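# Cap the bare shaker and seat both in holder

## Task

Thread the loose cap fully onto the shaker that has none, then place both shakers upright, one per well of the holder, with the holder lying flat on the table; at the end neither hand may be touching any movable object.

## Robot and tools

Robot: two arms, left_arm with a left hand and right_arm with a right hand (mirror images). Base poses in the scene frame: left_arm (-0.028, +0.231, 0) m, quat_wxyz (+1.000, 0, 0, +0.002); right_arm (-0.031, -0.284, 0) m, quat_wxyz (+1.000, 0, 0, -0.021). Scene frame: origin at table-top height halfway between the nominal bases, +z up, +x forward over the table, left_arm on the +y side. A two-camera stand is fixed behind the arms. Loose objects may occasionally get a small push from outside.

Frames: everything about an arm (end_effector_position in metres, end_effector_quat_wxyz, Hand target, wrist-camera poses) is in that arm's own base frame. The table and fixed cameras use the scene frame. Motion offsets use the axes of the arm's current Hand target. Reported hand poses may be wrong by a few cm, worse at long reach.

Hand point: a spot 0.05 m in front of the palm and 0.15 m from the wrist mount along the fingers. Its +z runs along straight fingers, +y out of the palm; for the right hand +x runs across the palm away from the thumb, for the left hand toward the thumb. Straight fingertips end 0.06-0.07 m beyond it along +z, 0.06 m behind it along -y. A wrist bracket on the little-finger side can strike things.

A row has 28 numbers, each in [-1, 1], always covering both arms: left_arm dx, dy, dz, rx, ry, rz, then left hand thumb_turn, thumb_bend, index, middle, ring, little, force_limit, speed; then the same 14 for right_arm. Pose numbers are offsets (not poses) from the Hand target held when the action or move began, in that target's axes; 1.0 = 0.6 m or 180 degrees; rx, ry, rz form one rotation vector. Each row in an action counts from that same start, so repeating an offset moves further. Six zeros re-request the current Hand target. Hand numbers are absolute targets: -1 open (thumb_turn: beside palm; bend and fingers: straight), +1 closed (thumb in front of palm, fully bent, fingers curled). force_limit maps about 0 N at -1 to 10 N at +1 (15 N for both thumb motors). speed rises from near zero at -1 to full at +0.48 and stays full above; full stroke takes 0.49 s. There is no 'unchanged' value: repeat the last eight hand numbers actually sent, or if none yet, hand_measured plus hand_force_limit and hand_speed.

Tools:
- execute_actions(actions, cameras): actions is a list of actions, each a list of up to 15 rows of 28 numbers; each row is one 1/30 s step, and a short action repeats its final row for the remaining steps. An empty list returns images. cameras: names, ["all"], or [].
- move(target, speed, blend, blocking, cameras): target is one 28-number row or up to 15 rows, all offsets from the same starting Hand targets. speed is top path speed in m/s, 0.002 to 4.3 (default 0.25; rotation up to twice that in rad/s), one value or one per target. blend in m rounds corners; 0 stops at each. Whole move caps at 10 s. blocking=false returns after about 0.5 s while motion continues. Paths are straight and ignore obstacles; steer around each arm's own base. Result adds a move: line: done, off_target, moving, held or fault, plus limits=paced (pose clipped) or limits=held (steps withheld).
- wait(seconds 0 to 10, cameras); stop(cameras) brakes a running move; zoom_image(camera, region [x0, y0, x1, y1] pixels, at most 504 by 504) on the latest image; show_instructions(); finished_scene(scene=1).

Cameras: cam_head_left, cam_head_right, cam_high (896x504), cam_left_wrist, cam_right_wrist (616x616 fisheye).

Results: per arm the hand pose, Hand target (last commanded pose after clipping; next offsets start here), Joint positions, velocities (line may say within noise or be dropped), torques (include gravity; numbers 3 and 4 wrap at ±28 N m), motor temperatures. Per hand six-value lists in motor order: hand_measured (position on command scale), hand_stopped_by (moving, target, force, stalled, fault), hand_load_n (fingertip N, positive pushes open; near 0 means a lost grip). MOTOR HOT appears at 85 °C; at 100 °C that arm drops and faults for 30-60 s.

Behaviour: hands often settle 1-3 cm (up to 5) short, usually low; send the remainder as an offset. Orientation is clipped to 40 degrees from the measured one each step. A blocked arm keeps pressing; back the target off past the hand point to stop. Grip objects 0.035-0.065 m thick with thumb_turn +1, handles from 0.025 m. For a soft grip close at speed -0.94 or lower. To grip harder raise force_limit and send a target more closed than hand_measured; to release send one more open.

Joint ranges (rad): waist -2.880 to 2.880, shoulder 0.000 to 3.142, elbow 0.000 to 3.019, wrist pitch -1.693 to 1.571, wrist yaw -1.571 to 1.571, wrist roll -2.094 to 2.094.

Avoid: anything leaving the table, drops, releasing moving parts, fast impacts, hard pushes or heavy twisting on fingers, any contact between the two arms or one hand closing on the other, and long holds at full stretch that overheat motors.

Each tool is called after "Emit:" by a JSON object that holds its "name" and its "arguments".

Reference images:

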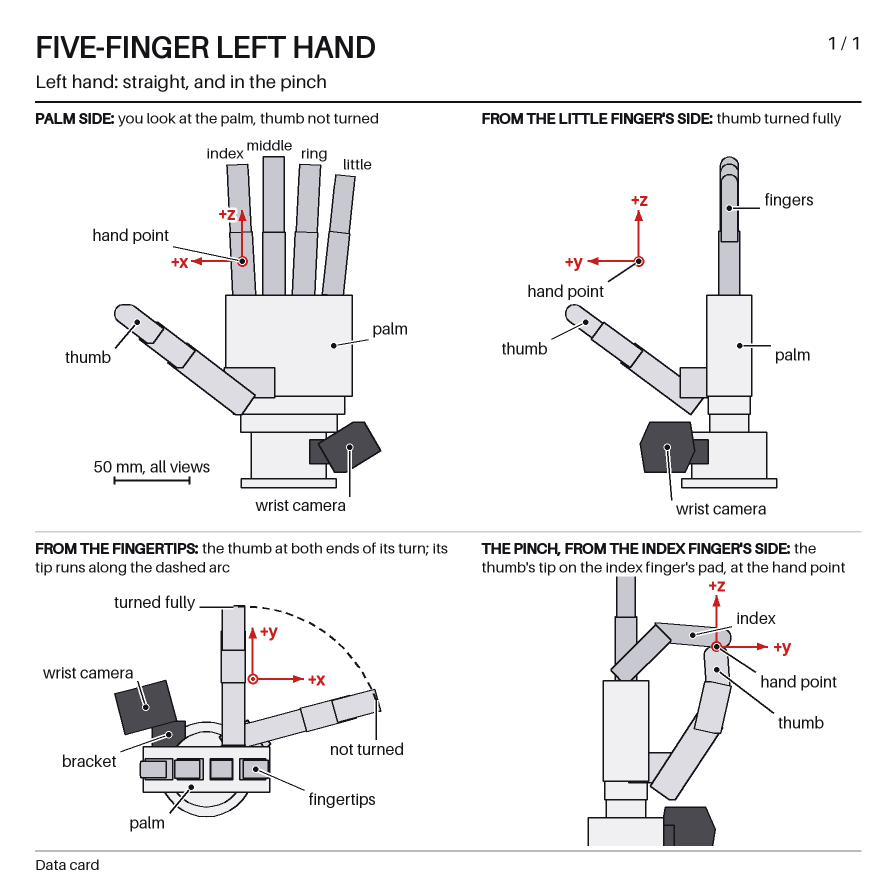

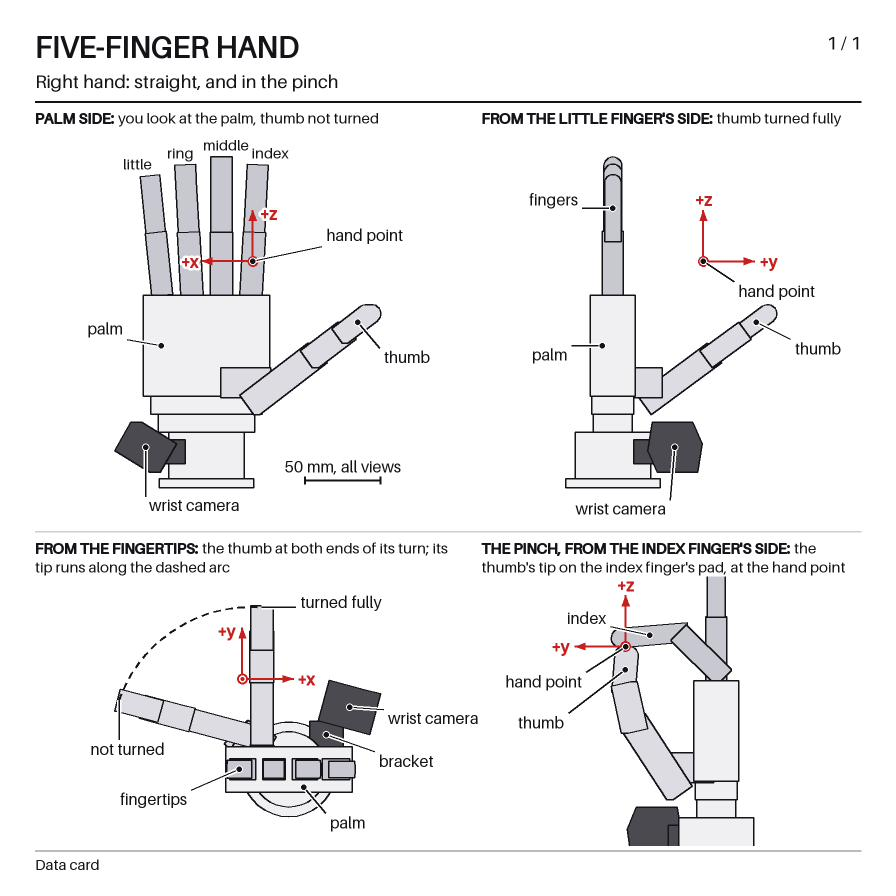

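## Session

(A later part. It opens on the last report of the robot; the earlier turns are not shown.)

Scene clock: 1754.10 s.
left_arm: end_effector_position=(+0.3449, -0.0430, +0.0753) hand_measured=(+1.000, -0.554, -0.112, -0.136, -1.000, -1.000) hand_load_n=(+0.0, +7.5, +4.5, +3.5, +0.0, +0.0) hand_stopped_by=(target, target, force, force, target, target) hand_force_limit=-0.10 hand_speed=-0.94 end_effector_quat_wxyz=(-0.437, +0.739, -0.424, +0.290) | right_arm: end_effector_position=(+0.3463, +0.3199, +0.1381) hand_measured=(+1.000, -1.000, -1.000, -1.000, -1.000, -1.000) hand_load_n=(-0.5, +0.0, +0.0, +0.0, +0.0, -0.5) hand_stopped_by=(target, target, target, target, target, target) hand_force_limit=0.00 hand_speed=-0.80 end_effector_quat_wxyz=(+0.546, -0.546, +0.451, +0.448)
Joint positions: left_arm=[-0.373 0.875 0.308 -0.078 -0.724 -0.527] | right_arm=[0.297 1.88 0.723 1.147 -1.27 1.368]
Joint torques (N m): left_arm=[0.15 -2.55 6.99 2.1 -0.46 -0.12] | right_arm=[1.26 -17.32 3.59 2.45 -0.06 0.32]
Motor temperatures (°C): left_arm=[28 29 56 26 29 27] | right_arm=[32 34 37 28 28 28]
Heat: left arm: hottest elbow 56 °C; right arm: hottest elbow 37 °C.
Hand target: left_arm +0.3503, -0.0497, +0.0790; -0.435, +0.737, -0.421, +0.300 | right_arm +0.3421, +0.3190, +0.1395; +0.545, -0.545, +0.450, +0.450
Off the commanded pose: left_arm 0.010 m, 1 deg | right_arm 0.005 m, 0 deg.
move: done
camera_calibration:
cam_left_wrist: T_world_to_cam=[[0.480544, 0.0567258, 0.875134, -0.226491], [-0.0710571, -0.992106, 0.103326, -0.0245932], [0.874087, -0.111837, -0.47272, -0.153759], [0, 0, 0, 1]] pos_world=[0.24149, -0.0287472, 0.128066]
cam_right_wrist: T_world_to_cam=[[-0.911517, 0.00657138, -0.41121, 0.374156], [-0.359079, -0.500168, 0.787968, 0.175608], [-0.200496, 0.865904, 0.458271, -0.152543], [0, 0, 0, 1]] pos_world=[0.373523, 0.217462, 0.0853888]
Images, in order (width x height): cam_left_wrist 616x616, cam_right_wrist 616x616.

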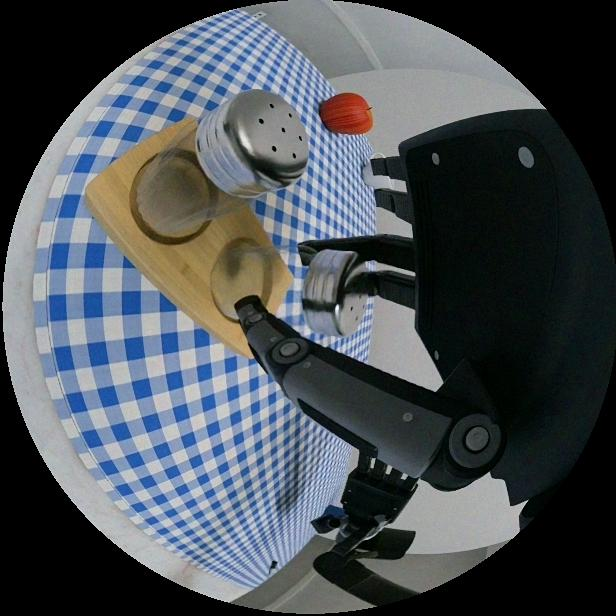

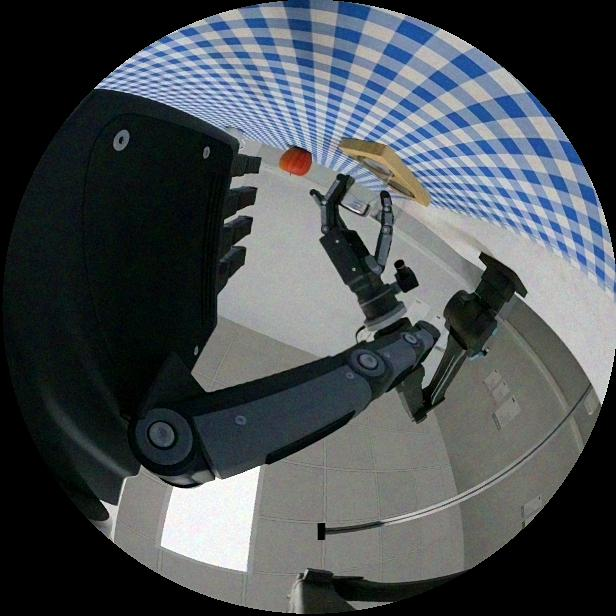

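Emit:
{"name": "execute_actions", "arguments": {"actions": [[[0,0,0,0,0,0,1,-0.8,-0.35,-0.35,-1,-1,0,-0.9,0,0,0,0,0,0,1,-1,-1,-1,-1,-1,0,-0.8]],[[0,0,0,0,0,0,1,-0.8,-0.35,-0.35,-1,-1,0,-0.9,0,0,0,0,0,0,1,-1,-1,-1,-1,-1,0,-0.8]],[[0,0,0,0,0,0,1,-0.8,-0.35,-0.35,-1,-1,0,-0.9,0,0,0,0,0,0,1,-1,-1,-1,-1,-1,0,-0.8]]], "cameras": ["cam_left_wrist", "cam_right_wrist"]}}

Emit:
{"name": "zoom_image", "arguments": {"camera": "cam_left_wrist", "region": [200, 210, 400, 360]}}

Emit:
{"name": "zoom_image", "arguments": {"camera": "cam_right_wrist", "region": [280, 120, 440, 280]}}

Scene clock: 1758.63 s.
left_arm: end_effector_position=(+0.3455, -0.0431, +0.0759) hand_measured=(+1.000, -0.800, -0.350, -0.350, -1.000, -1.000) hand_load_n=(+0.0, +0.0, -0.5, +0.0, +0.0, +0.0) hand_stopped_by=(target, target, target, target, target, target) hand_force_limit=0.00 hand_speed=-0.90 end_effector_quat_wxyz=(-0.437, +0.738, -0.423, +0.291) | right_arm: end_effector_position=(+0.3463, +0.3199, +0.1381) hand_measured=(+1.000, -1.000, -1.000, -1.000, -1.000, -1.000) hand_load_n=(+0.0, +0.0, +0.0, +0.0, +0.0, +0.0) hand_stopped_by=(target, target, target, target, target, target) hand_force_limit=0.00 hand_speed=-0.80 end_effector_quat_wxyz=(+0.546, -0.546, +0.451, +0.448)
Joint positions: left_arm=[-0.373 0.876 0.308 -0.074 -0.724 -0.528] | right_arm=[0.297 1.88 0.723 1.147 -1.27 1.368]
Joint torques (N m): left_arm=[0.32 -2.9 7.05 1.96 -0.45 -0.12] | right_arm=[1.2 -17.26 3.58 2.45 -0.06 0.32]
Motor temperatures (°C): left_arm=[28 29 55 26 29 27] | right_arm=[32 34 37 28 28 28]
Heat: left arm: hottest elbow 55 °C; right arm: hottest elbow 37 °C.
Hand target: left_arm +0.3504, -0.0497, +0.0791; -0.435, +0.737, -0.420, +0.300 | right_arm +0.3421, +0.3190, +0.1395; +0.545, -0.545, +0.450, +0.450
Off the commanded pose: left_arm 0.009 m, 1 deg | right_arm 0.005 m, 0 deg.
camera_calibration:
cam_left_wrist: T_world_to_cam=[[0.477507, 0.0581432, 0.876702, -0.226316], [-0.0709295, -0.992, 0.104422, -0.0249453], [0.87576, -0.112046, -0.469563, -0.154942], [0, 0, 0, 1]] pos_world=[0.24199, -0.0289477, 0.128262]
cam_right_wrist: T_world_to_cam=[[-0.911517, 0.00657138, -0.41121, 0.374156], [-0.359079, -0.500168, 0.787968, 0.175608], [-0.200496, 0.865904, 0.458271, -0.152543], [0, 0, 0, 1]] pos_world=[0.373523, 0.217462, 0.0853888]
Images, in order (width x height): cam_left_wrist 616x616, cam_right_wrist 616x616.

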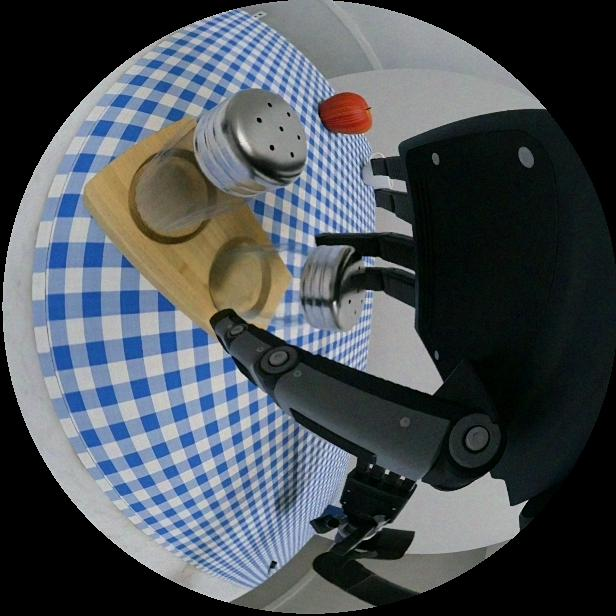

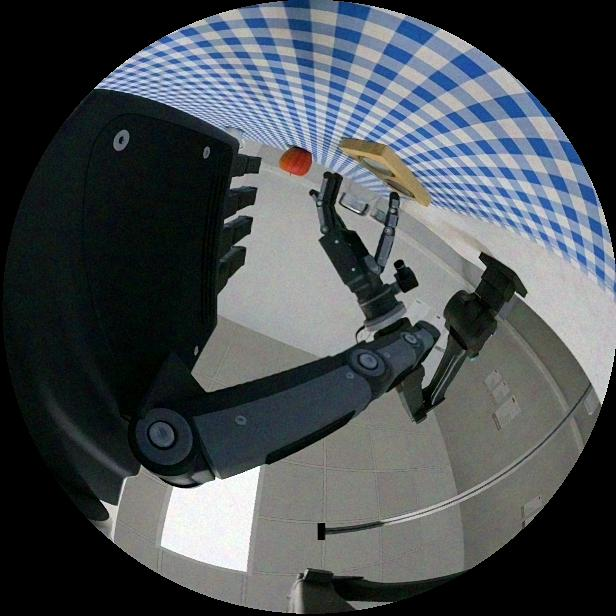

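Scaled by 2.520 from the camera's 616x616 image, which has a finer 880x880 frame.

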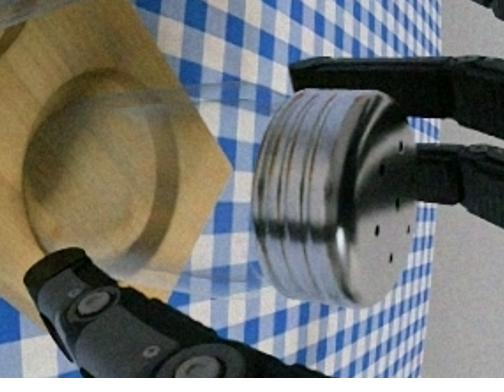

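Scaled by 3.150 from the camera's 616x616 image, which has a finer 880x880 frame.

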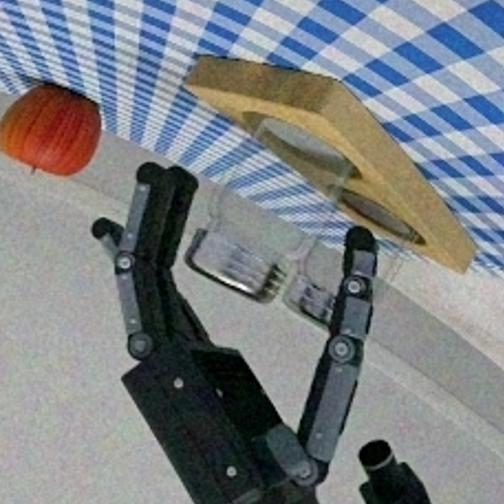

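Emit:
{"name": "zoom_image", "arguments": {"camera": "cam_left_wrist", "region": [205, 220, 325, 340]}}

Scaled by 4.200 from the camera's 616x616 image, which has a finer 880x880 frame.

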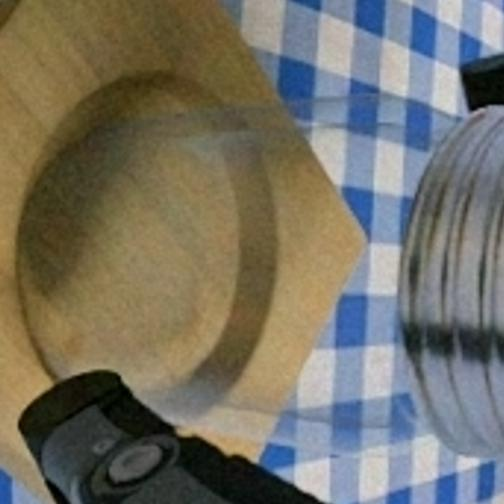

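Emit:
{"name": "zoom_image", "arguments": {"camera": "cam_left_wrist", "region": [295, 240, 385, 350]}}

Scaled by 4.582 from the camera's 616x616 image, which has a finer 880x880 frame.

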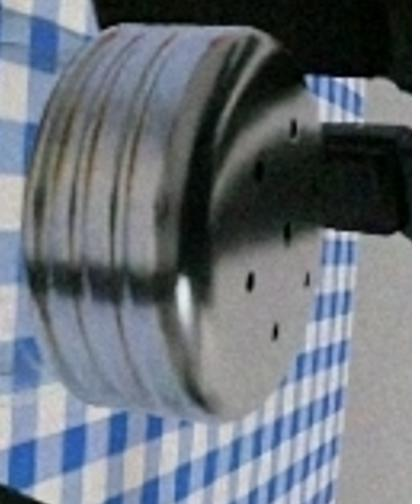

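Emit:
{"name": "move", "arguments": {"target": [[0.0078, -0.0907, -0.0446, 0, 0, 0.022, 1, -0.8, -0.35, -0.35, -1, -1, 0, -0.9, 0, 0, -0.1, 0, 0, 0, 1, -1, -1, -1, -1, -1, 0, -0.8], [0.0033, -0.1072, -0.042, 0.0049, -0.096, -0.0251, 1, -0.8, -0.35, -0.35, -1, -1, 0, -0.9, 0, 0, -0.1, 0, 0, 0, 1, -1, -1, -1, -1, -1, 0, -0.8], [-0.0013, -0.1127, -0.0388, 0.0093, -0.1805, -0.0666, 1, -0.8, -0.35, -0.35, -1, -1, 0, -0.9, 0, 0, -0.1, 0, 0, 0, 1, -1, -1, -1, -1, -1, 0, -0.8], [-0.0092, -0.0808, -0.0295, 0.0062, -0.1208, -0.0373, 1, -0.8, -0.35, -0.35, -1, -1, 0, -0.9, 0, 0, -0.1, 0, 0, 0, 1, -1, -1, -1, -1, -1, 0, -0.8]], "speed": [0.12, 0.2, 0.2, 0.12], "blend": [0.01, 0.02, 0.01, 0], "cameras": ["all"]}}

Emit:
{"name": "zoom_image", "arguments": {"camera": "cam_left_wrist", "region": [200, 180, 400, 380]}}

Emit:
{"name": "zoom_image", "arguments": {"camera": "cam_right_wrist", "region": [280, 120, 440, 280]}}

Scene clock: 1785.60 s.
left_arm: end_effector_position=(+0.3477, -0.0388, +0.1213) hand_measured=(+1.000, -0.800, -0.350, -0.350, -1.000, -1.000) hand_load_n=(+0.0, +0.0, +0.0, +0.0, +0.0, +0.0) hand_stopped_by=(target, target, target, target, target, target) hand_force_limit=0.00 hand_speed=-0.90 end_effector_quat_wxyz=(-0.498, +0.798, -0.291, +0.174) | right_arm: end_effector_position=(+0.3439, +0.2622, +0.1383) hand_measured=(+1.000, -1.000, -1.000, -1.000, -1.000, -1.000) hand_load_n=(-0.5, +0.0, +0.0, +0.0, +0.0, +0.0) hand_stopped_by=(target, target, target, target, target, target) hand_force_limit=0.00 hand_speed=-0.80 end_effector_quat_wxyz=(+0.544, -0.547, +0.449, +0.451)
Joint positions: left_arm=[-0.523 1.068 0.627 -0.814 -1.085 -1.203] | right_arm=[0.166 1.861 0.682 1.166 -1.409 1.368]
Joint torques (N m): left_arm=[2.08 -7.41 6.58 1.11 -0.54 0.13] | right_arm=[0.67 -16.56 3.44 2.35 -0.07 0.29]
Heat: left arm: hottest elbow 53 °C; right arm: hottest elbow 37 °C.
Hand target: left_arm +0.3509, -0.0388, +0.1299; -0.496, +0.800, -0.284, +0.185 | right_arm +0.3420, +0.2591, +0.1396; +0.545, -0.545, +0.450, +0.450
Off the commanded pose: left_arm 0.009 m, 2 deg | right_arm 0.004 m, 0 deg.
move: done
camera_calibration:
cam_left_wrist: T_world_to_cam=[[0.465491, 0.189066, 0.864622, -0.256709], [0.312166, -0.949206, 0.0394999, -0.148852], [0.828173, 0.251519, -0.500867, -0.100645], [0, 0, 0, 1]] pos_world=[0.249313, -0.0674424, 0.177427]
cam_right_wrist: T_world_to_cam=[[-0.912886, -0.000449793, -0.408215, 0.37427], [-0.352436, -0.503723, 0.788703, 0.144296], [-0.205982, 0.863865, 0.459683, -0.10096], [0, 0, 0, 1]] pos_world=[0.371725, 0.160069, 0.0853857]

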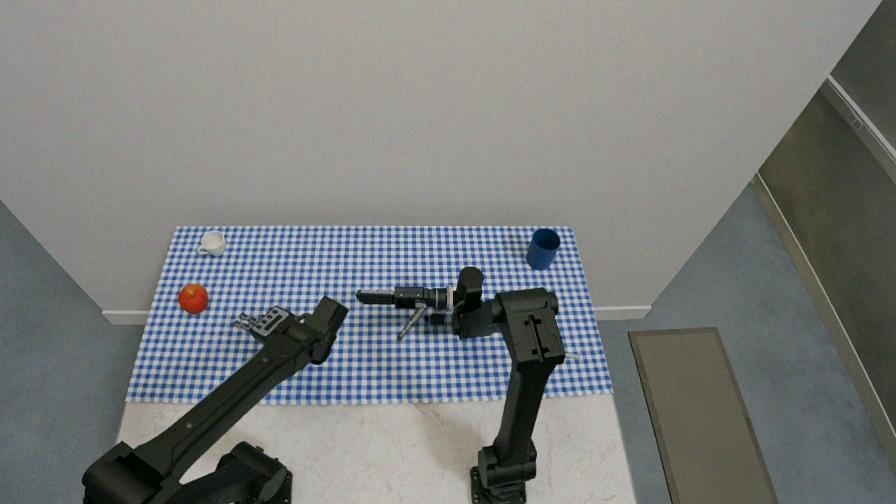

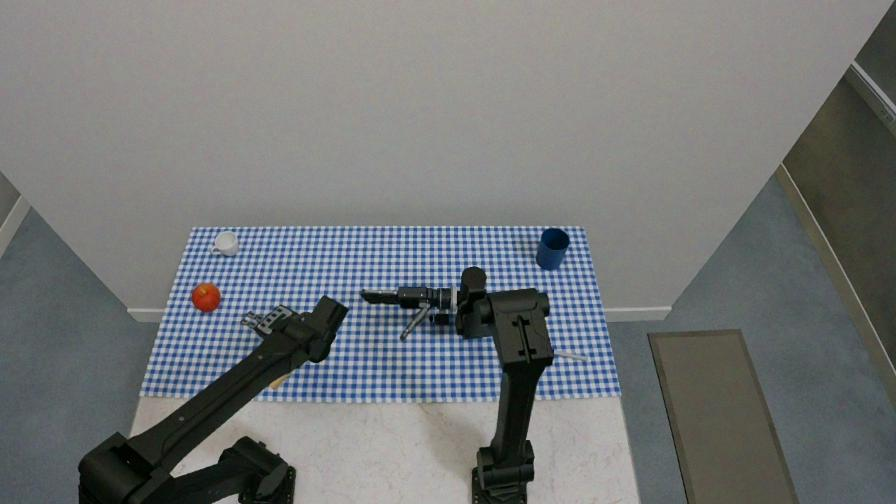

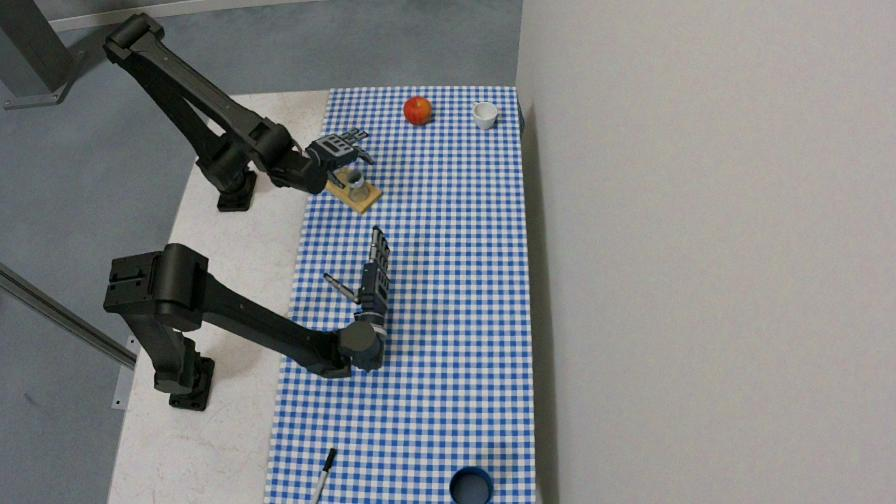

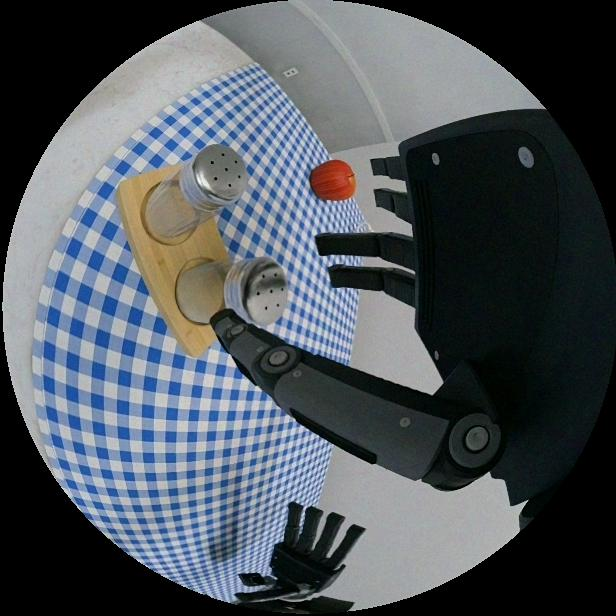

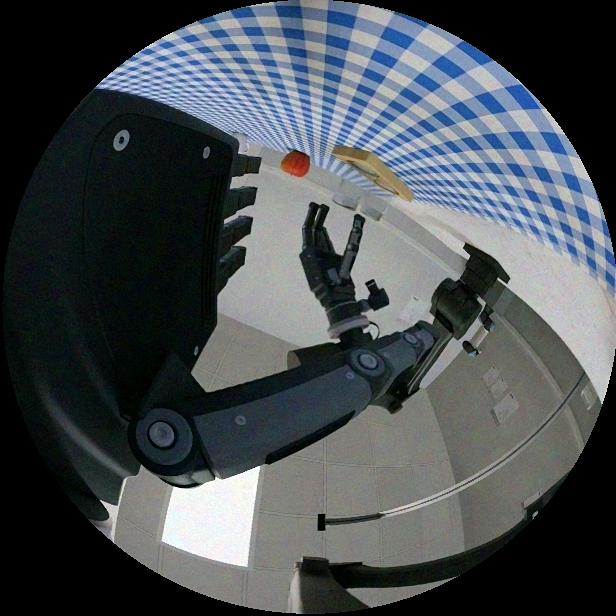

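Scaled by 2.520 from the camera's 616x616 image, which has a finer 880x880 frame.

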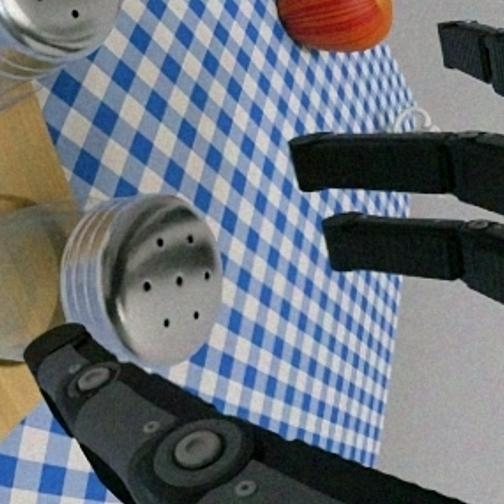

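Scaled by 3.150 from the camera's 616x616 image, which has a finer 880x880 frame.

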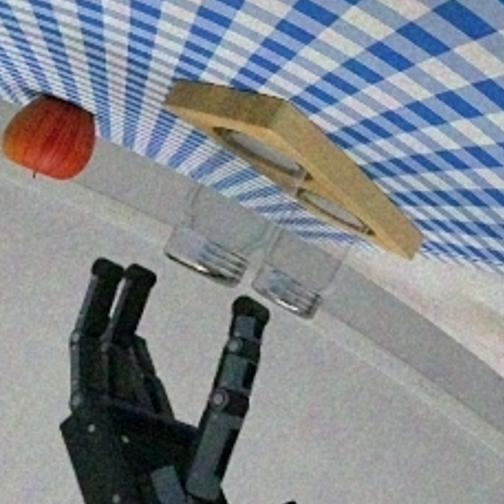

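Emit:
{"name": "move", "arguments": {"target": [0.0017, 0.0338, 0.0222, 0, 0, 0, 1, -0.8, -0.35, -0.35, -1, -1, 0, -0.9, 0, 0, 0, 0, 0, 0, 1, -1, -1, -1, -1, -1, 0, -0.8], "speed": 0.08, "cameras": ["cam_left_wrist"]}}

Emit:
{"name": "zoom_image", "arguments": {"camera": "cam_left_wrist", "region": [200, 180, 400, 380]}}

Scene clock: 1795.97 s.
left_arm: end_effector_position=(+0.3506, -0.0400, +0.1079) hand_measured=(+1.000, -0.800, -0.350, -0.350, -1.000, -1.000) hand_load_n=(+0.0, +0.0, +0.0, +0.0, +0.0, +0.0) hand_stopped_by=(target, target, target, target, target, target) hand_force_limit=0.00 hand_speed=-0.90 end_effector_quat_wxyz=(-0.494, +0.799, -0.285, +0.190) | right_arm: end_effector_position=(+0.3439, +0.2622, +0.1383) hand_measured=(+1.000, -1.000, -1.000, -1.000, -1.000, -1.000) hand_load_n=(+0.0, +0.0, -0.5, +0.0, +0.0, +0.0) hand_stopped_by=(target, target, target, target, target, target) hand_force_limit=0.00 hand_speed=-0.80 end_effector_quat_wxyz=(+0.544, -0.547, +0.449, +0.451)
Joint positions: left_arm=[-0.519 1.074 0.583 -0.71 -1.081 -1.182] | right_arm=[0.166 1.861 0.682 1.166 -1.409 1.368]
Joint torques (N m): left_arm=[2.67 -4.72 6.48 1.25 -0.53 0.15] | right_arm=[0.79 -16.62 3.44 2.35 -0.07 0.3]
Heat: left arm: hottest elbow 53 °C; right arm: hottest elbow 36 °C.
Hand target: left_arm +0.3539, -0.0373, +0.1058; -0.496, +0.800, -0.284, +0.185 | right_arm +0.3420, +0.2591, +0.1396; +0.545, -0.545, +0.450, +0.450
Off the commanded pose: left_arm 0.005 m, 1 deg | right_arm 0.004 m, 0 deg.
move: done
camera_calibration:
cam_left_wrist: T_world_to_cam=[[0.440642, 0.201765, 0.874715, -0.238136], [0.304018, -0.950373, 0.0660661, -0.150384], [0.844635, 0.236817, -0.480114, -0.117989], [0, 0, 0, 1]] pos_world=[0.25031, -0.0669315, 0.161588]
Images, in order (width x height): cam_left_wrist 616x616.

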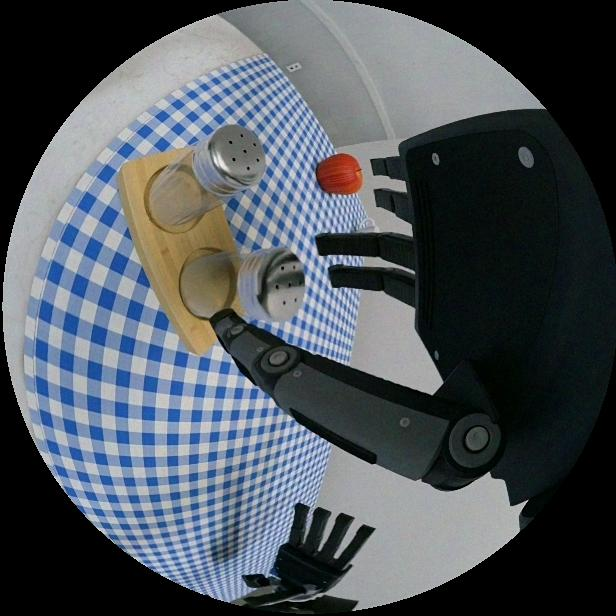

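Scaled by 2.520 from the camera's 616x616 image, which has a finer 880x880 frame.

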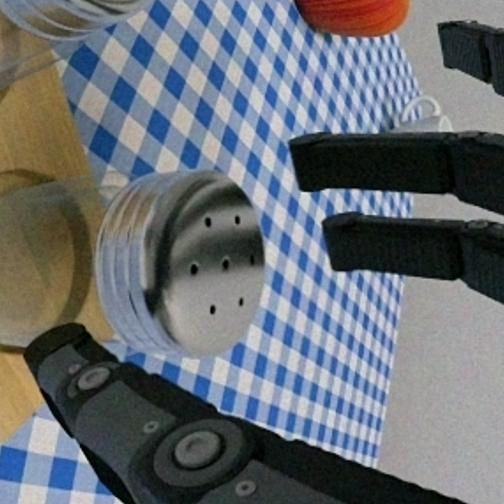

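Emit:
{"name": "move", "arguments": {"target": [-0.0072, 0.0102, 0.013, 0, 0, 0, 1, -0.75, -0.25, -0.25, -1, -1, 0, -0.9, 0, 0, 0, 0, 0, 0, 1, -1, -1, -1, -1, -1, 0, -0.8], "speed": 0.08, "cameras": ["cam_left_wrist"]}}

Emit:
{"name": "zoom_image", "arguments": {"camera": "cam_left_wrist", "region": [200, 180, 400, 380]}}

Scene clock: 1799.27 s.
left_arm: end_effector_position=(+0.3501, -0.0346, +0.0990) hand_measured=(+1.000, -0.750, -0.250, -0.250, -1.000, -1.000) hand_load_n=(+0.0, +0.0, +0.0, +0.0, +0.0, +0.0) hand_stopped_by=(target, target, target, target, target, target) hand_force_limit=0.00 hand_speed=-0.90 end_effector_quat_wxyz=(-0.494, +0.799, -0.285, +0.190) | right_arm: end_effector_position=(+0.3439, +0.2622, +0.1383) hand_measured=(+1.000, -1.000, -1.000, -1.000, -1.000, -1.000) hand_load_n=(-0.5, +0.0, +0.0, +0.0, +0.0, +0.0) hand_stopped_by=(target, target, target, target, target, target) hand_force_limit=0.00 hand_speed=-0.80 end_effector_quat_wxyz=(+0.544, -0.547, +0.449, +0.451)
Joint positions: left_arm=[-0.502 1.074 0.553 -0.649 -1.074 -1.146] | right_arm=[0.166 1.861 0.682 1.166 -1.409 1.368]
Joint torques (N m): left_arm=[2.67 -4.78 6.42 1.24 -0.51 0.1] | right_arm=[0.67 -16.62 3.44 2.32 -0.06 0.29]
Heat: left arm: hottest elbow 53 °C; right arm: hottest elbow 36 °C.
Hand target: left_arm +0.3534, -0.0312, +0.0968; -0.496, +0.800, -0.284, +0.185 | right_arm +0.3420, +0.2591, +0.1396; +0.545, -0.545, +0.450, +0.450
Off the commanded pose: left_arm 0.005 m, 1 deg | right_arm 0.004 m, 0 deg.
move: done
camera_calibration:
cam_left_wrist: T_world_to_cam=[[0.44084, 0.201144, 0.874758, -0.231335], [0.302763, -0.950775, 0.0660436, -0.144123], [0.844982, 0.23573, -0.480038, -0.123308], [0, 0, 0, 1]] pos_world=[0.24981, -0.0614298, 0.152688]
Images, in order (width x height): cam_left_wrist 616x616.

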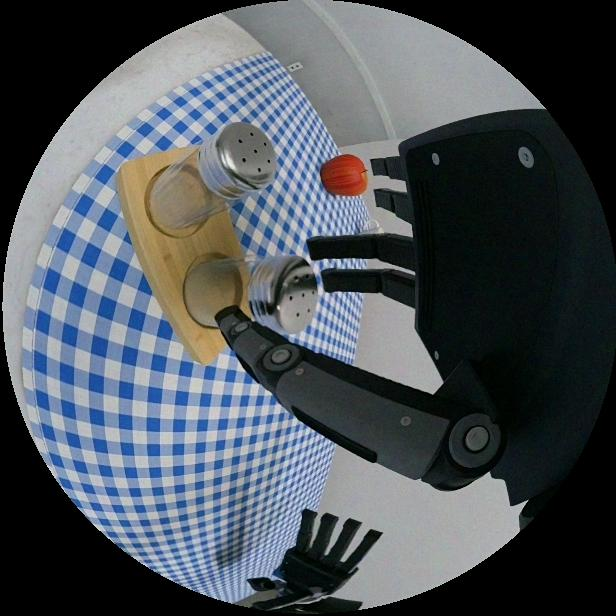

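Scaled by 2.520 from the camera's 616x616 image, which has a finer 880x880 frame.

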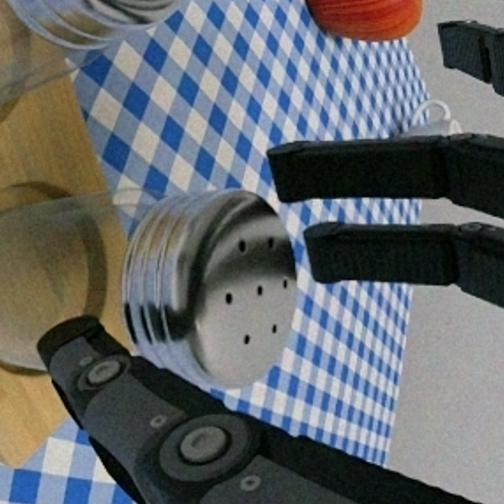

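Emit:
{"name": "execute_actions", "arguments": {"actions": [[[0,0,0,0,0,0,1,-0.6,-0.15,-0.15,-1,-1,-0.4,-0.94,0,0,0,0,0,0,1,-1,-1,-1,-1,-1,0,-0.8]]], "cameras": ["cam_left_wrist", "cam_right_wrist"]}}

Emit:
{"name": "zoom_image", "arguments": {"camera": "cam_right_wrist", "region": [300, 150, 400, 250]}}

Emit:
{"name": "zoom_image", "arguments": {"camera": "cam_left_wrist", "region": [200, 210, 350, 360]}}

Scene clock: 1808.20 s.
left_arm: end_effector_position=(+0.3501, -0.0348, +0.0989) hand_measured=(+1.000, -0.600, -0.150, -0.150, -1.000, -1.000) hand_load_n=(+0.0, +0.5, +0.0, +0.0, -0.5, +0.0) hand_stopped_by=(target, target, target, target, target, target) hand_force_limit=-0.40 hand_speed=-0.94 end_effector_quat_wxyz=(-0.494, +0.799, -0.286, +0.190) | right_arm: end_effector_position=(+0.3439, +0.2622, +0.1383) hand_measured=(+1.000, -1.000, -1.000, -1.000, -1.000, -1.000) hand_load_n=(+0.0, +0.0, +0.0, +0.0, +0.0, +0.0) hand_stopped_by=(target, target, target, target, target, target) hand_force_limit=0.00 hand_speed=-0.80 end_effector_quat_wxyz=(+0.544, -0.547, +0.449, +0.451)
Joint positions: left_arm=[-0.502 1.074 0.553 -0.648 -1.073 -1.145] | right_arm=[0.166 1.861 0.682 1.166 -1.409 1.368]
Joint torques (N m): left_arm=[2.84 -4.66 6.37 1.25 -0.56 0.12] | right_arm=[0.73 -16.56 3.44 2.35 -0.07 0.3]
Heat: left arm: hottest elbow 52 °C; right arm: hottest elbow 36 °C.
Hand target: left_arm +0.3534, -0.0313, +0.0969; -0.496, +0.800, -0.284, +0.185 | right_arm +0.3420, +0.2591, +0.1396; +0.545, -0.545, +0.450, +0.450
Off the commanded pose: left_arm 0.005 m, 1 deg | right_arm 0.004 m, 0 deg.
camera_calibration:
cam_left_wrist: T_world_to_cam=[[0.442064, 0.20078, 0.874223, -0.231476], [0.301792, -0.951098, 0.0658305, -0.143955], [0.84469, 0.234732, -0.481041, -0.123167], [0, 0, 0, 1]] pos_world=[0.24981, -0.0615284, 0.15259]
cam_right_wrist: T_world_to_cam=[[-0.912886, -0.000449793, -0.408215, 0.37427], [-0.352436, -0.503723, 0.788703, 0.144296], [-0.205982, 0.863865, 0.459683, -0.10096], [0, 0, 0, 1]] pos_world=[0.371725, 0.160069, 0.0853857]
Images, in order (width x height): cam_left_wrist 616x616, cam_right_wrist 616x616.

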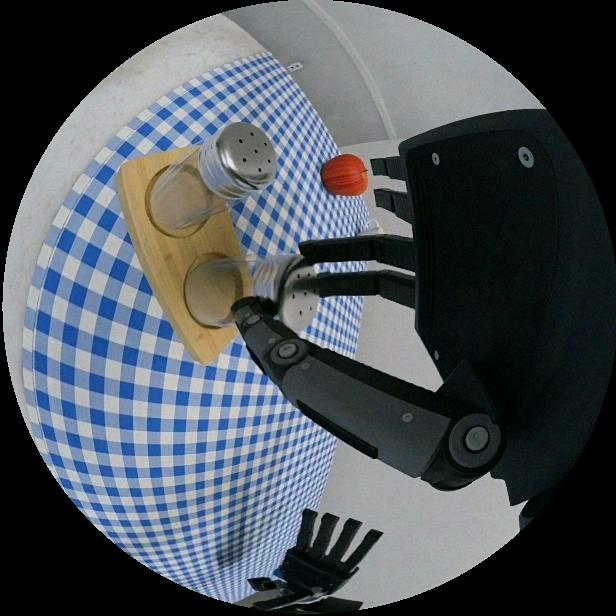

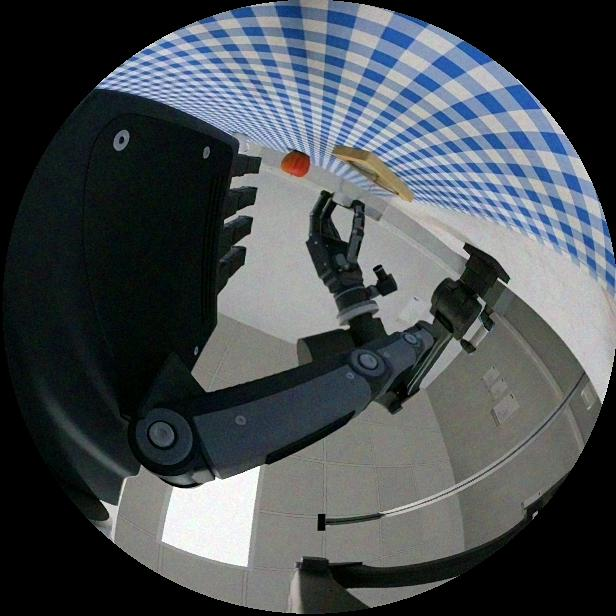

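Scaled by 5.040 from the camera's 616x616 image, which has a finer 880x880 frame.

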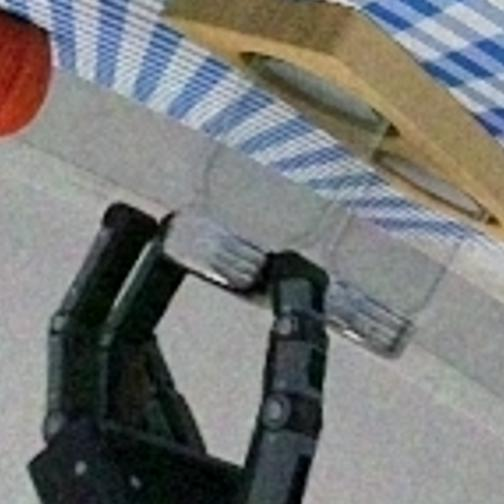

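Scaled by 3.360 from the camera's 616x616 image, which has a finer 880x880 frame.

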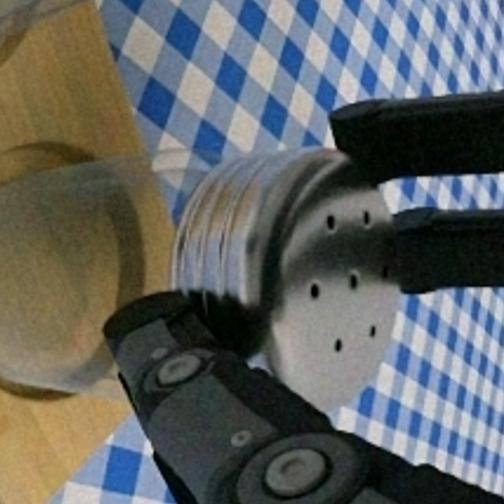

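Emit:
{"name": "move", "arguments": {"target": [0.0004, -0.0225, -0.011, 0, 0, 0, 1, -0.65, -0.2, -0.2, -1, -1, -0.4, -0.94, 0, 0, 0, 0, 0, 0, 1, -1, -1, -1, -1, -1, 0, -0.8], "speed": 0.08, "cameras": []}}

Scene clock: 1814.37 s.
left_arm: end_effector_position=(+0.3437, -0.0311, +0.0958) hand_measured=(+1.000, -0.650, -0.200, -0.200, -1.000, -1.000) hand_load_n=(+0.0, +0.0, +0.0, +0.0, +0.0, +0.0) hand_stopped_by=(target, target, target, target, target, target) hand_force_limit=-0.40 hand_speed=-0.94 end_effector_quat_wxyz=(-0.496, +0.797, -0.295, +0.175) | right_arm: end_effector_position=(+0.3439, +0.2622, +0.1383) hand_measured=(+1.000, -1.000, -1.000, -1.000, -1.000, -1.000) hand_load_n=(-0.5, +0.0, +0.0, +0.0, +0.0, +0.0) hand_stopped_by=(target, target, target, target, target, target) hand_force_limit=0.00 hand_speed=-0.80 end_effector_quat_wxyz=(+0.544, -0.547, +0.449, +0.451)
Joint positions: left_arm=[-0.502 1.074 0.553 -0.683 -1.073 -1.143] | right_arm=[0.166 1.861 0.682 1.166 -1.409 1.368]
Joint torques (N m): left_arm=[2.84 -6.71 8.23 0.54 -0.58 0.12] | right_arm=[0.67 -16.56 3.43 2.33 -0.07 0.3]
Heat: left arm: hottest elbow 52 °C; right arm: hottest elbow 36 °C.
Hand target: left_arm +0.3534, -0.0313, +0.1119; -0.496, +0.800, -0.284, +0.185 | right_arm +0.3420, +0.2591, +0.1396; +0.545, -0.545, +0.450, +0.450
Off the commanded pose: left_arm 0.019 m, 2 deg | right_arm 0.004 m, 0 deg.
move: off_target (left_arm)
No camera images: "cameras" was empty.

Emit:
{"name": "move", "arguments": {"target": [[0.0005, -0.0345, -0.0169, 0, 0, 0, 1, -0.75, -0.25, -0.25, -1, -1, -0.4, -0.9, 0, 0, 0, 0, 0, 0, 1, -1, -1, -1, -1, -1, 0, -0.8], [-0.0003, 0.0171, 0.0084, 0, 0, 0, 1, -0.75, -0.25, -0.25, -1, -1, -0.4, -0.9, 0, 0, 0, 0, 0, 0, 1, -1, -1, -1, -1, -1, 0, -0.8]], "speed": [0.15, 0.08], "cameras": ["cam_left_wrist", "cam_right_wrist"]}}

Emit:
{"name": "zoom_image", "arguments": {"camera": "cam_right_wrist", "region": [300, 150, 400, 250]}}

Emit:
{"name": "zoom_image", "arguments": {"camera": "cam_left_wrist", "region": [200, 210, 350, 360]}}

Scene clock: 1818.83 s.
left_arm: end_effector_position=(+0.3492, -0.0335, +0.1008) hand_measured=(+1.000, -0.750, -0.250, -0.250, -1.000, -1.000) hand_load_n=(+0.0, +0.0, +0.0, +0.0, +0.0, +0.0) hand_stopped_by=(target, target, target, target, target, target) hand_force_limit=-0.40 hand_speed=-0.90 end_effector_quat_wxyz=(-0.495, +0.798, -0.288, +0.187) | right_arm: end_effector_position=(+0.3439, +0.2622, +0.1383) hand_measured=(+1.000, -1.000, -1.000, -1.000, -1.000, -1.000) hand_load_n=(-0.5, +0.0, +0.0, +0.0, +0.0, +0.0) hand_stopped_by=(target, target, target, target, target, target) hand_force_limit=0.00 hand_speed=-0.80 end_effector_quat_wxyz=(+0.544, -0.547, +0.449, +0.451)
Joint positions: left_arm=[-0.5 1.069 0.557 -0.661 -1.073 -1.139] | right_arm=[0.166 1.861 0.682 1.166 -1.409 1.368]
Joint torques (N m): left_arm=[2.73 -4.84 6.56 1.18 -0.56 0.07] | right_arm=[0.67 -16.67 3.41 2.33 -0.07 0.29]
Heat: left arm: hottest elbow 52 °C; right arm: hottest elbow 36 °C.
Hand target: left_arm +0.3534, -0.0312, +0.1005; -0.496, +0.800, -0.284, +0.185 | right_arm +0.3420, +0.2591, +0.1396; +0.545, -0.545, +0.450, +0.450
Off the commanded pose: left_arm 0.005 m, 1 deg | right_arm 0.004 m, 0 deg.
move: done
camera_calibration:
cam_left_wrist: T_world_to_cam=[[0.447878, 0.196635, 0.872204, -0.235056], [0.302126, -0.951419, 0.0593515, -0.142021], [0.841502, 0.236933, -0.485528, -0.120173], [0, 0, 0, 1]] pos_world=[0.249311, -0.0604287, 0.155098]
cam_right_wrist: T_world_to_cam=[[-0.912886, -0.000449793, -0.408215, 0.37427], [-0.352436, -0.503723, 0.788703, 0.144296], [-0.205982, 0.863865, 0.459683, -0.10096], [0, 0, 0, 1]] pos_world=[0.371725, 0.160069, 0.0853857]
Images, in order (width x height): cam_left_wrist 616x616, cam_right_wrist 616x616.

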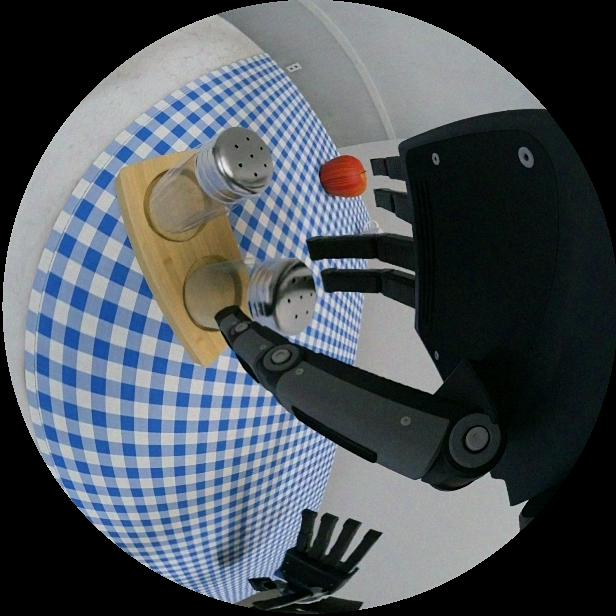

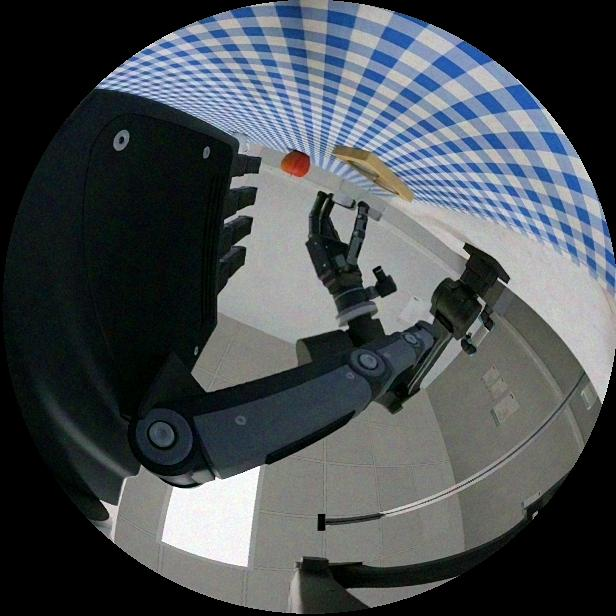

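Scaled by 5.040 from the camera's 616x616 image, which has a finer 880x880 frame.

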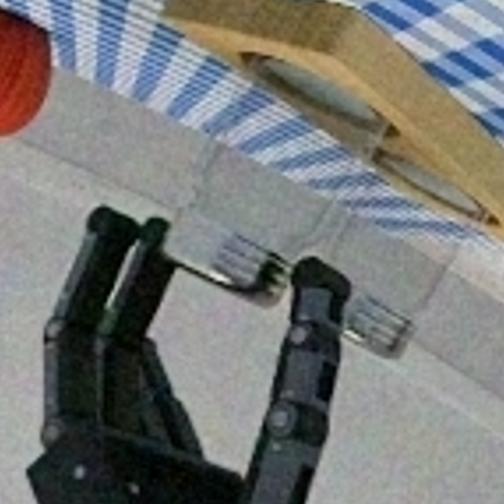

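Scaled by 3.360 from the camera's 616x616 image, which has a finer 880x880 frame.

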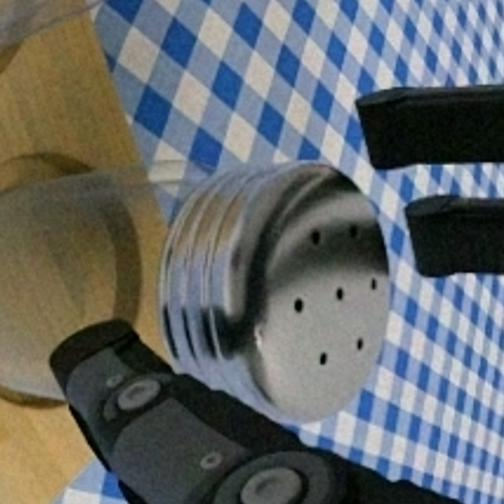

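Emit:
{"name": "execute_actions", "arguments": {"actions": [[[0,0,0,0,0,0,1,-0.55,0.35,0.35,-1,-1,0,-0.94,0,0,0,0,0,0,1,-1,-1,-1,-1,-1,0,-0.8]],[[0,0,0,0,0,0,1,-0.55,0.35,0.35,-1,-1,0,-0.94,0,0,0,0,0,0,1,-1,-1,-1,-1,-1,0,-0.8]],[[0,0,0,0,0,0,1,-0.55,0.35,0.35,-1,-1,0,-0.94,0,0,0,0,0,0,1,-1,-1,-1,-1,-1,0,-0.8]],[[0,0,0,0,0,0,1,-0.55,0.35,0.35,-1,-1,0,-0.94,0,0,0,0,0,0,1,-1,-1,-1,-1,-1,0,-0.8]]], "cameras": ["cam_left_wrist", "cam_right_wrist"]}}

Emit:
{"name": "zoom_image", "arguments": {"camera": "cam_right_wrist", "region": [300, 150, 400, 250]}}

Emit:
{"name": "zoom_image", "arguments": {"camera": "cam_left_wrist", "region": [200, 210, 350, 360]}}

Scene clock: 1825.40 s.
left_arm: end_effector_position=(+0.3493, -0.0335, +0.1009) hand_measured=(+1.000, -0.628, +0.008, -0.010, -1.000, -1.000) hand_load_n=(+0.0, +9.0, +6.0, +4.0, +0.0, +0.0) hand_stopped_by=(target, force, force, force, target, target) hand_force_limit=0.00 hand_speed=-0.94 end_effector_quat_wxyz=(-0.495, +0.798, -0.288, +0.187) | right_arm: end_effector_position=(+0.3439, +0.2622, +0.1383) hand_measured=(+1.000, -1.000, -1.000, -1.000, -1.000, -1.000) hand_load_n=(+0.0, +0.0, +0.0, +0.0, +0.0, +0.0) hand_stopped_by=(target, target, target, target, target, target) hand_force_limit=0.00 hand_speed=-0.80 end_effector_quat_wxyz=(+0.544, -0.547, +0.449, +0.451)
Joint positions: left_arm=[-0.5 1.069 0.557 -0.661 -1.073 -1.139] | right_arm=[0.166 1.861 0.682 1.166 -1.409 1.368]
Joint torques (N m): left_arm=[2.61 -4.84 6.6 1.26 -0.55 0.07] | right_arm=[0.67 -16.62 3.44 2.3 -0.07 0.3]
Heat: left arm: hottest elbow 52 °C; right arm: hottest elbow 36 °C.
Hand target: left_arm +0.3535, -0.0312, +0.1005; -0.496, +0.800, -0.284, +0.185 | right_arm +0.3420, +0.2591, +0.1396; +0.545, -0.545, +0.450, +0.450
Off the commanded pose: left_arm 0.005 m, 1 deg | right_arm 0.004 m, 0 deg.
camera_calibration:
cam_left_wrist: T_world_to_cam=[[0.447594, 0.196827, 0.872307, -0.235076], [0.302102, -0.951407, 0.0596616, -0.142069], [0.841662, 0.236822, -0.485305, -0.120206], [0, 0, 0, 1]] pos_world=[0.249311, -0.0604287, 0.155198]
cam_right_wrist: T_world_to_cam=[[-0.912886, -0.000449793, -0.408215, 0.37427], [-0.352436, -0.503723, 0.788703, 0.144296], [-0.205982, 0.863865, 0.459683, -0.10096], [0, 0, 0, 1]] pos_world=[0.371725, 0.160069, 0.0853857]
Images, in order (width x height): cam_left_wrist 616x616, cam_right_wrist 616x616.

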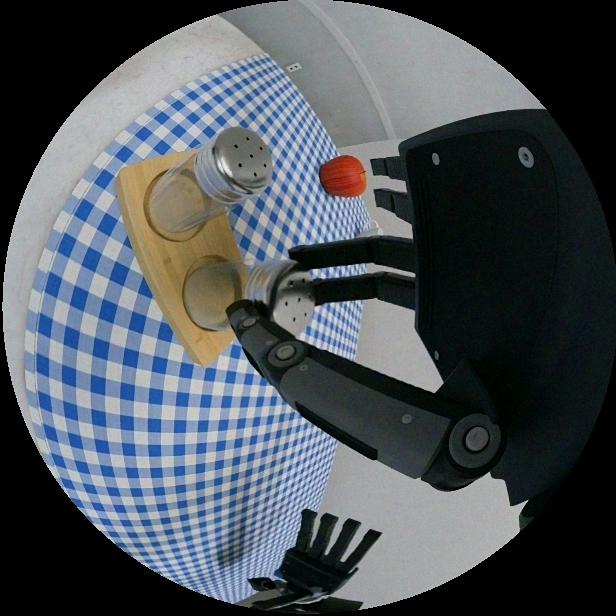

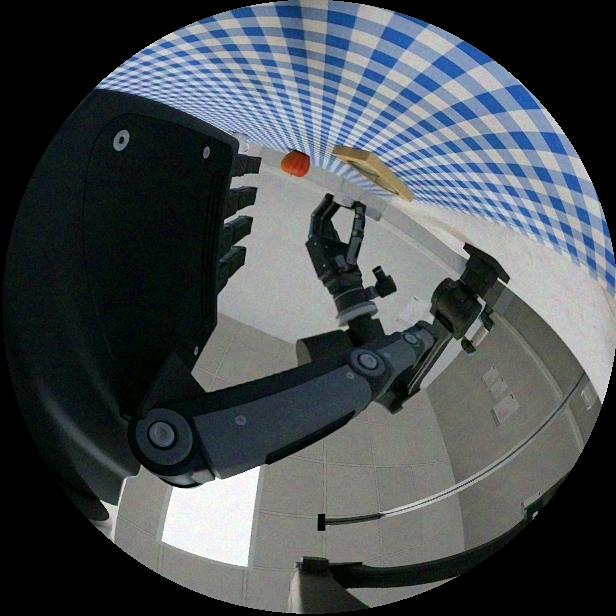

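Scaled by 5.040 from the camera's 616x616 image, which has a finer 880x880 frame.

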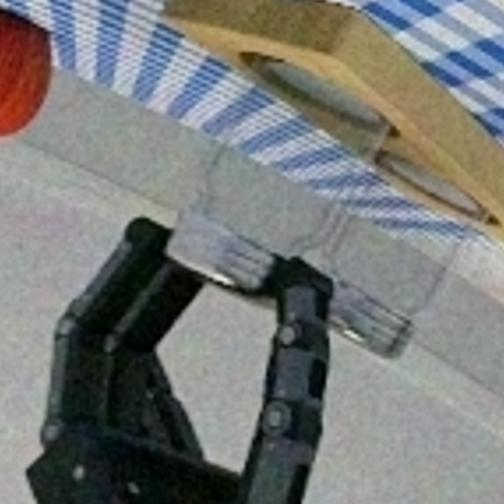

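Scaled by 3.360 from the camera's 616x616 image, which has a finer 880x880 frame.

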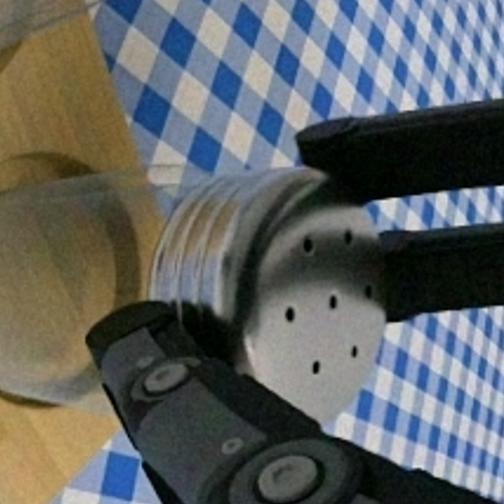

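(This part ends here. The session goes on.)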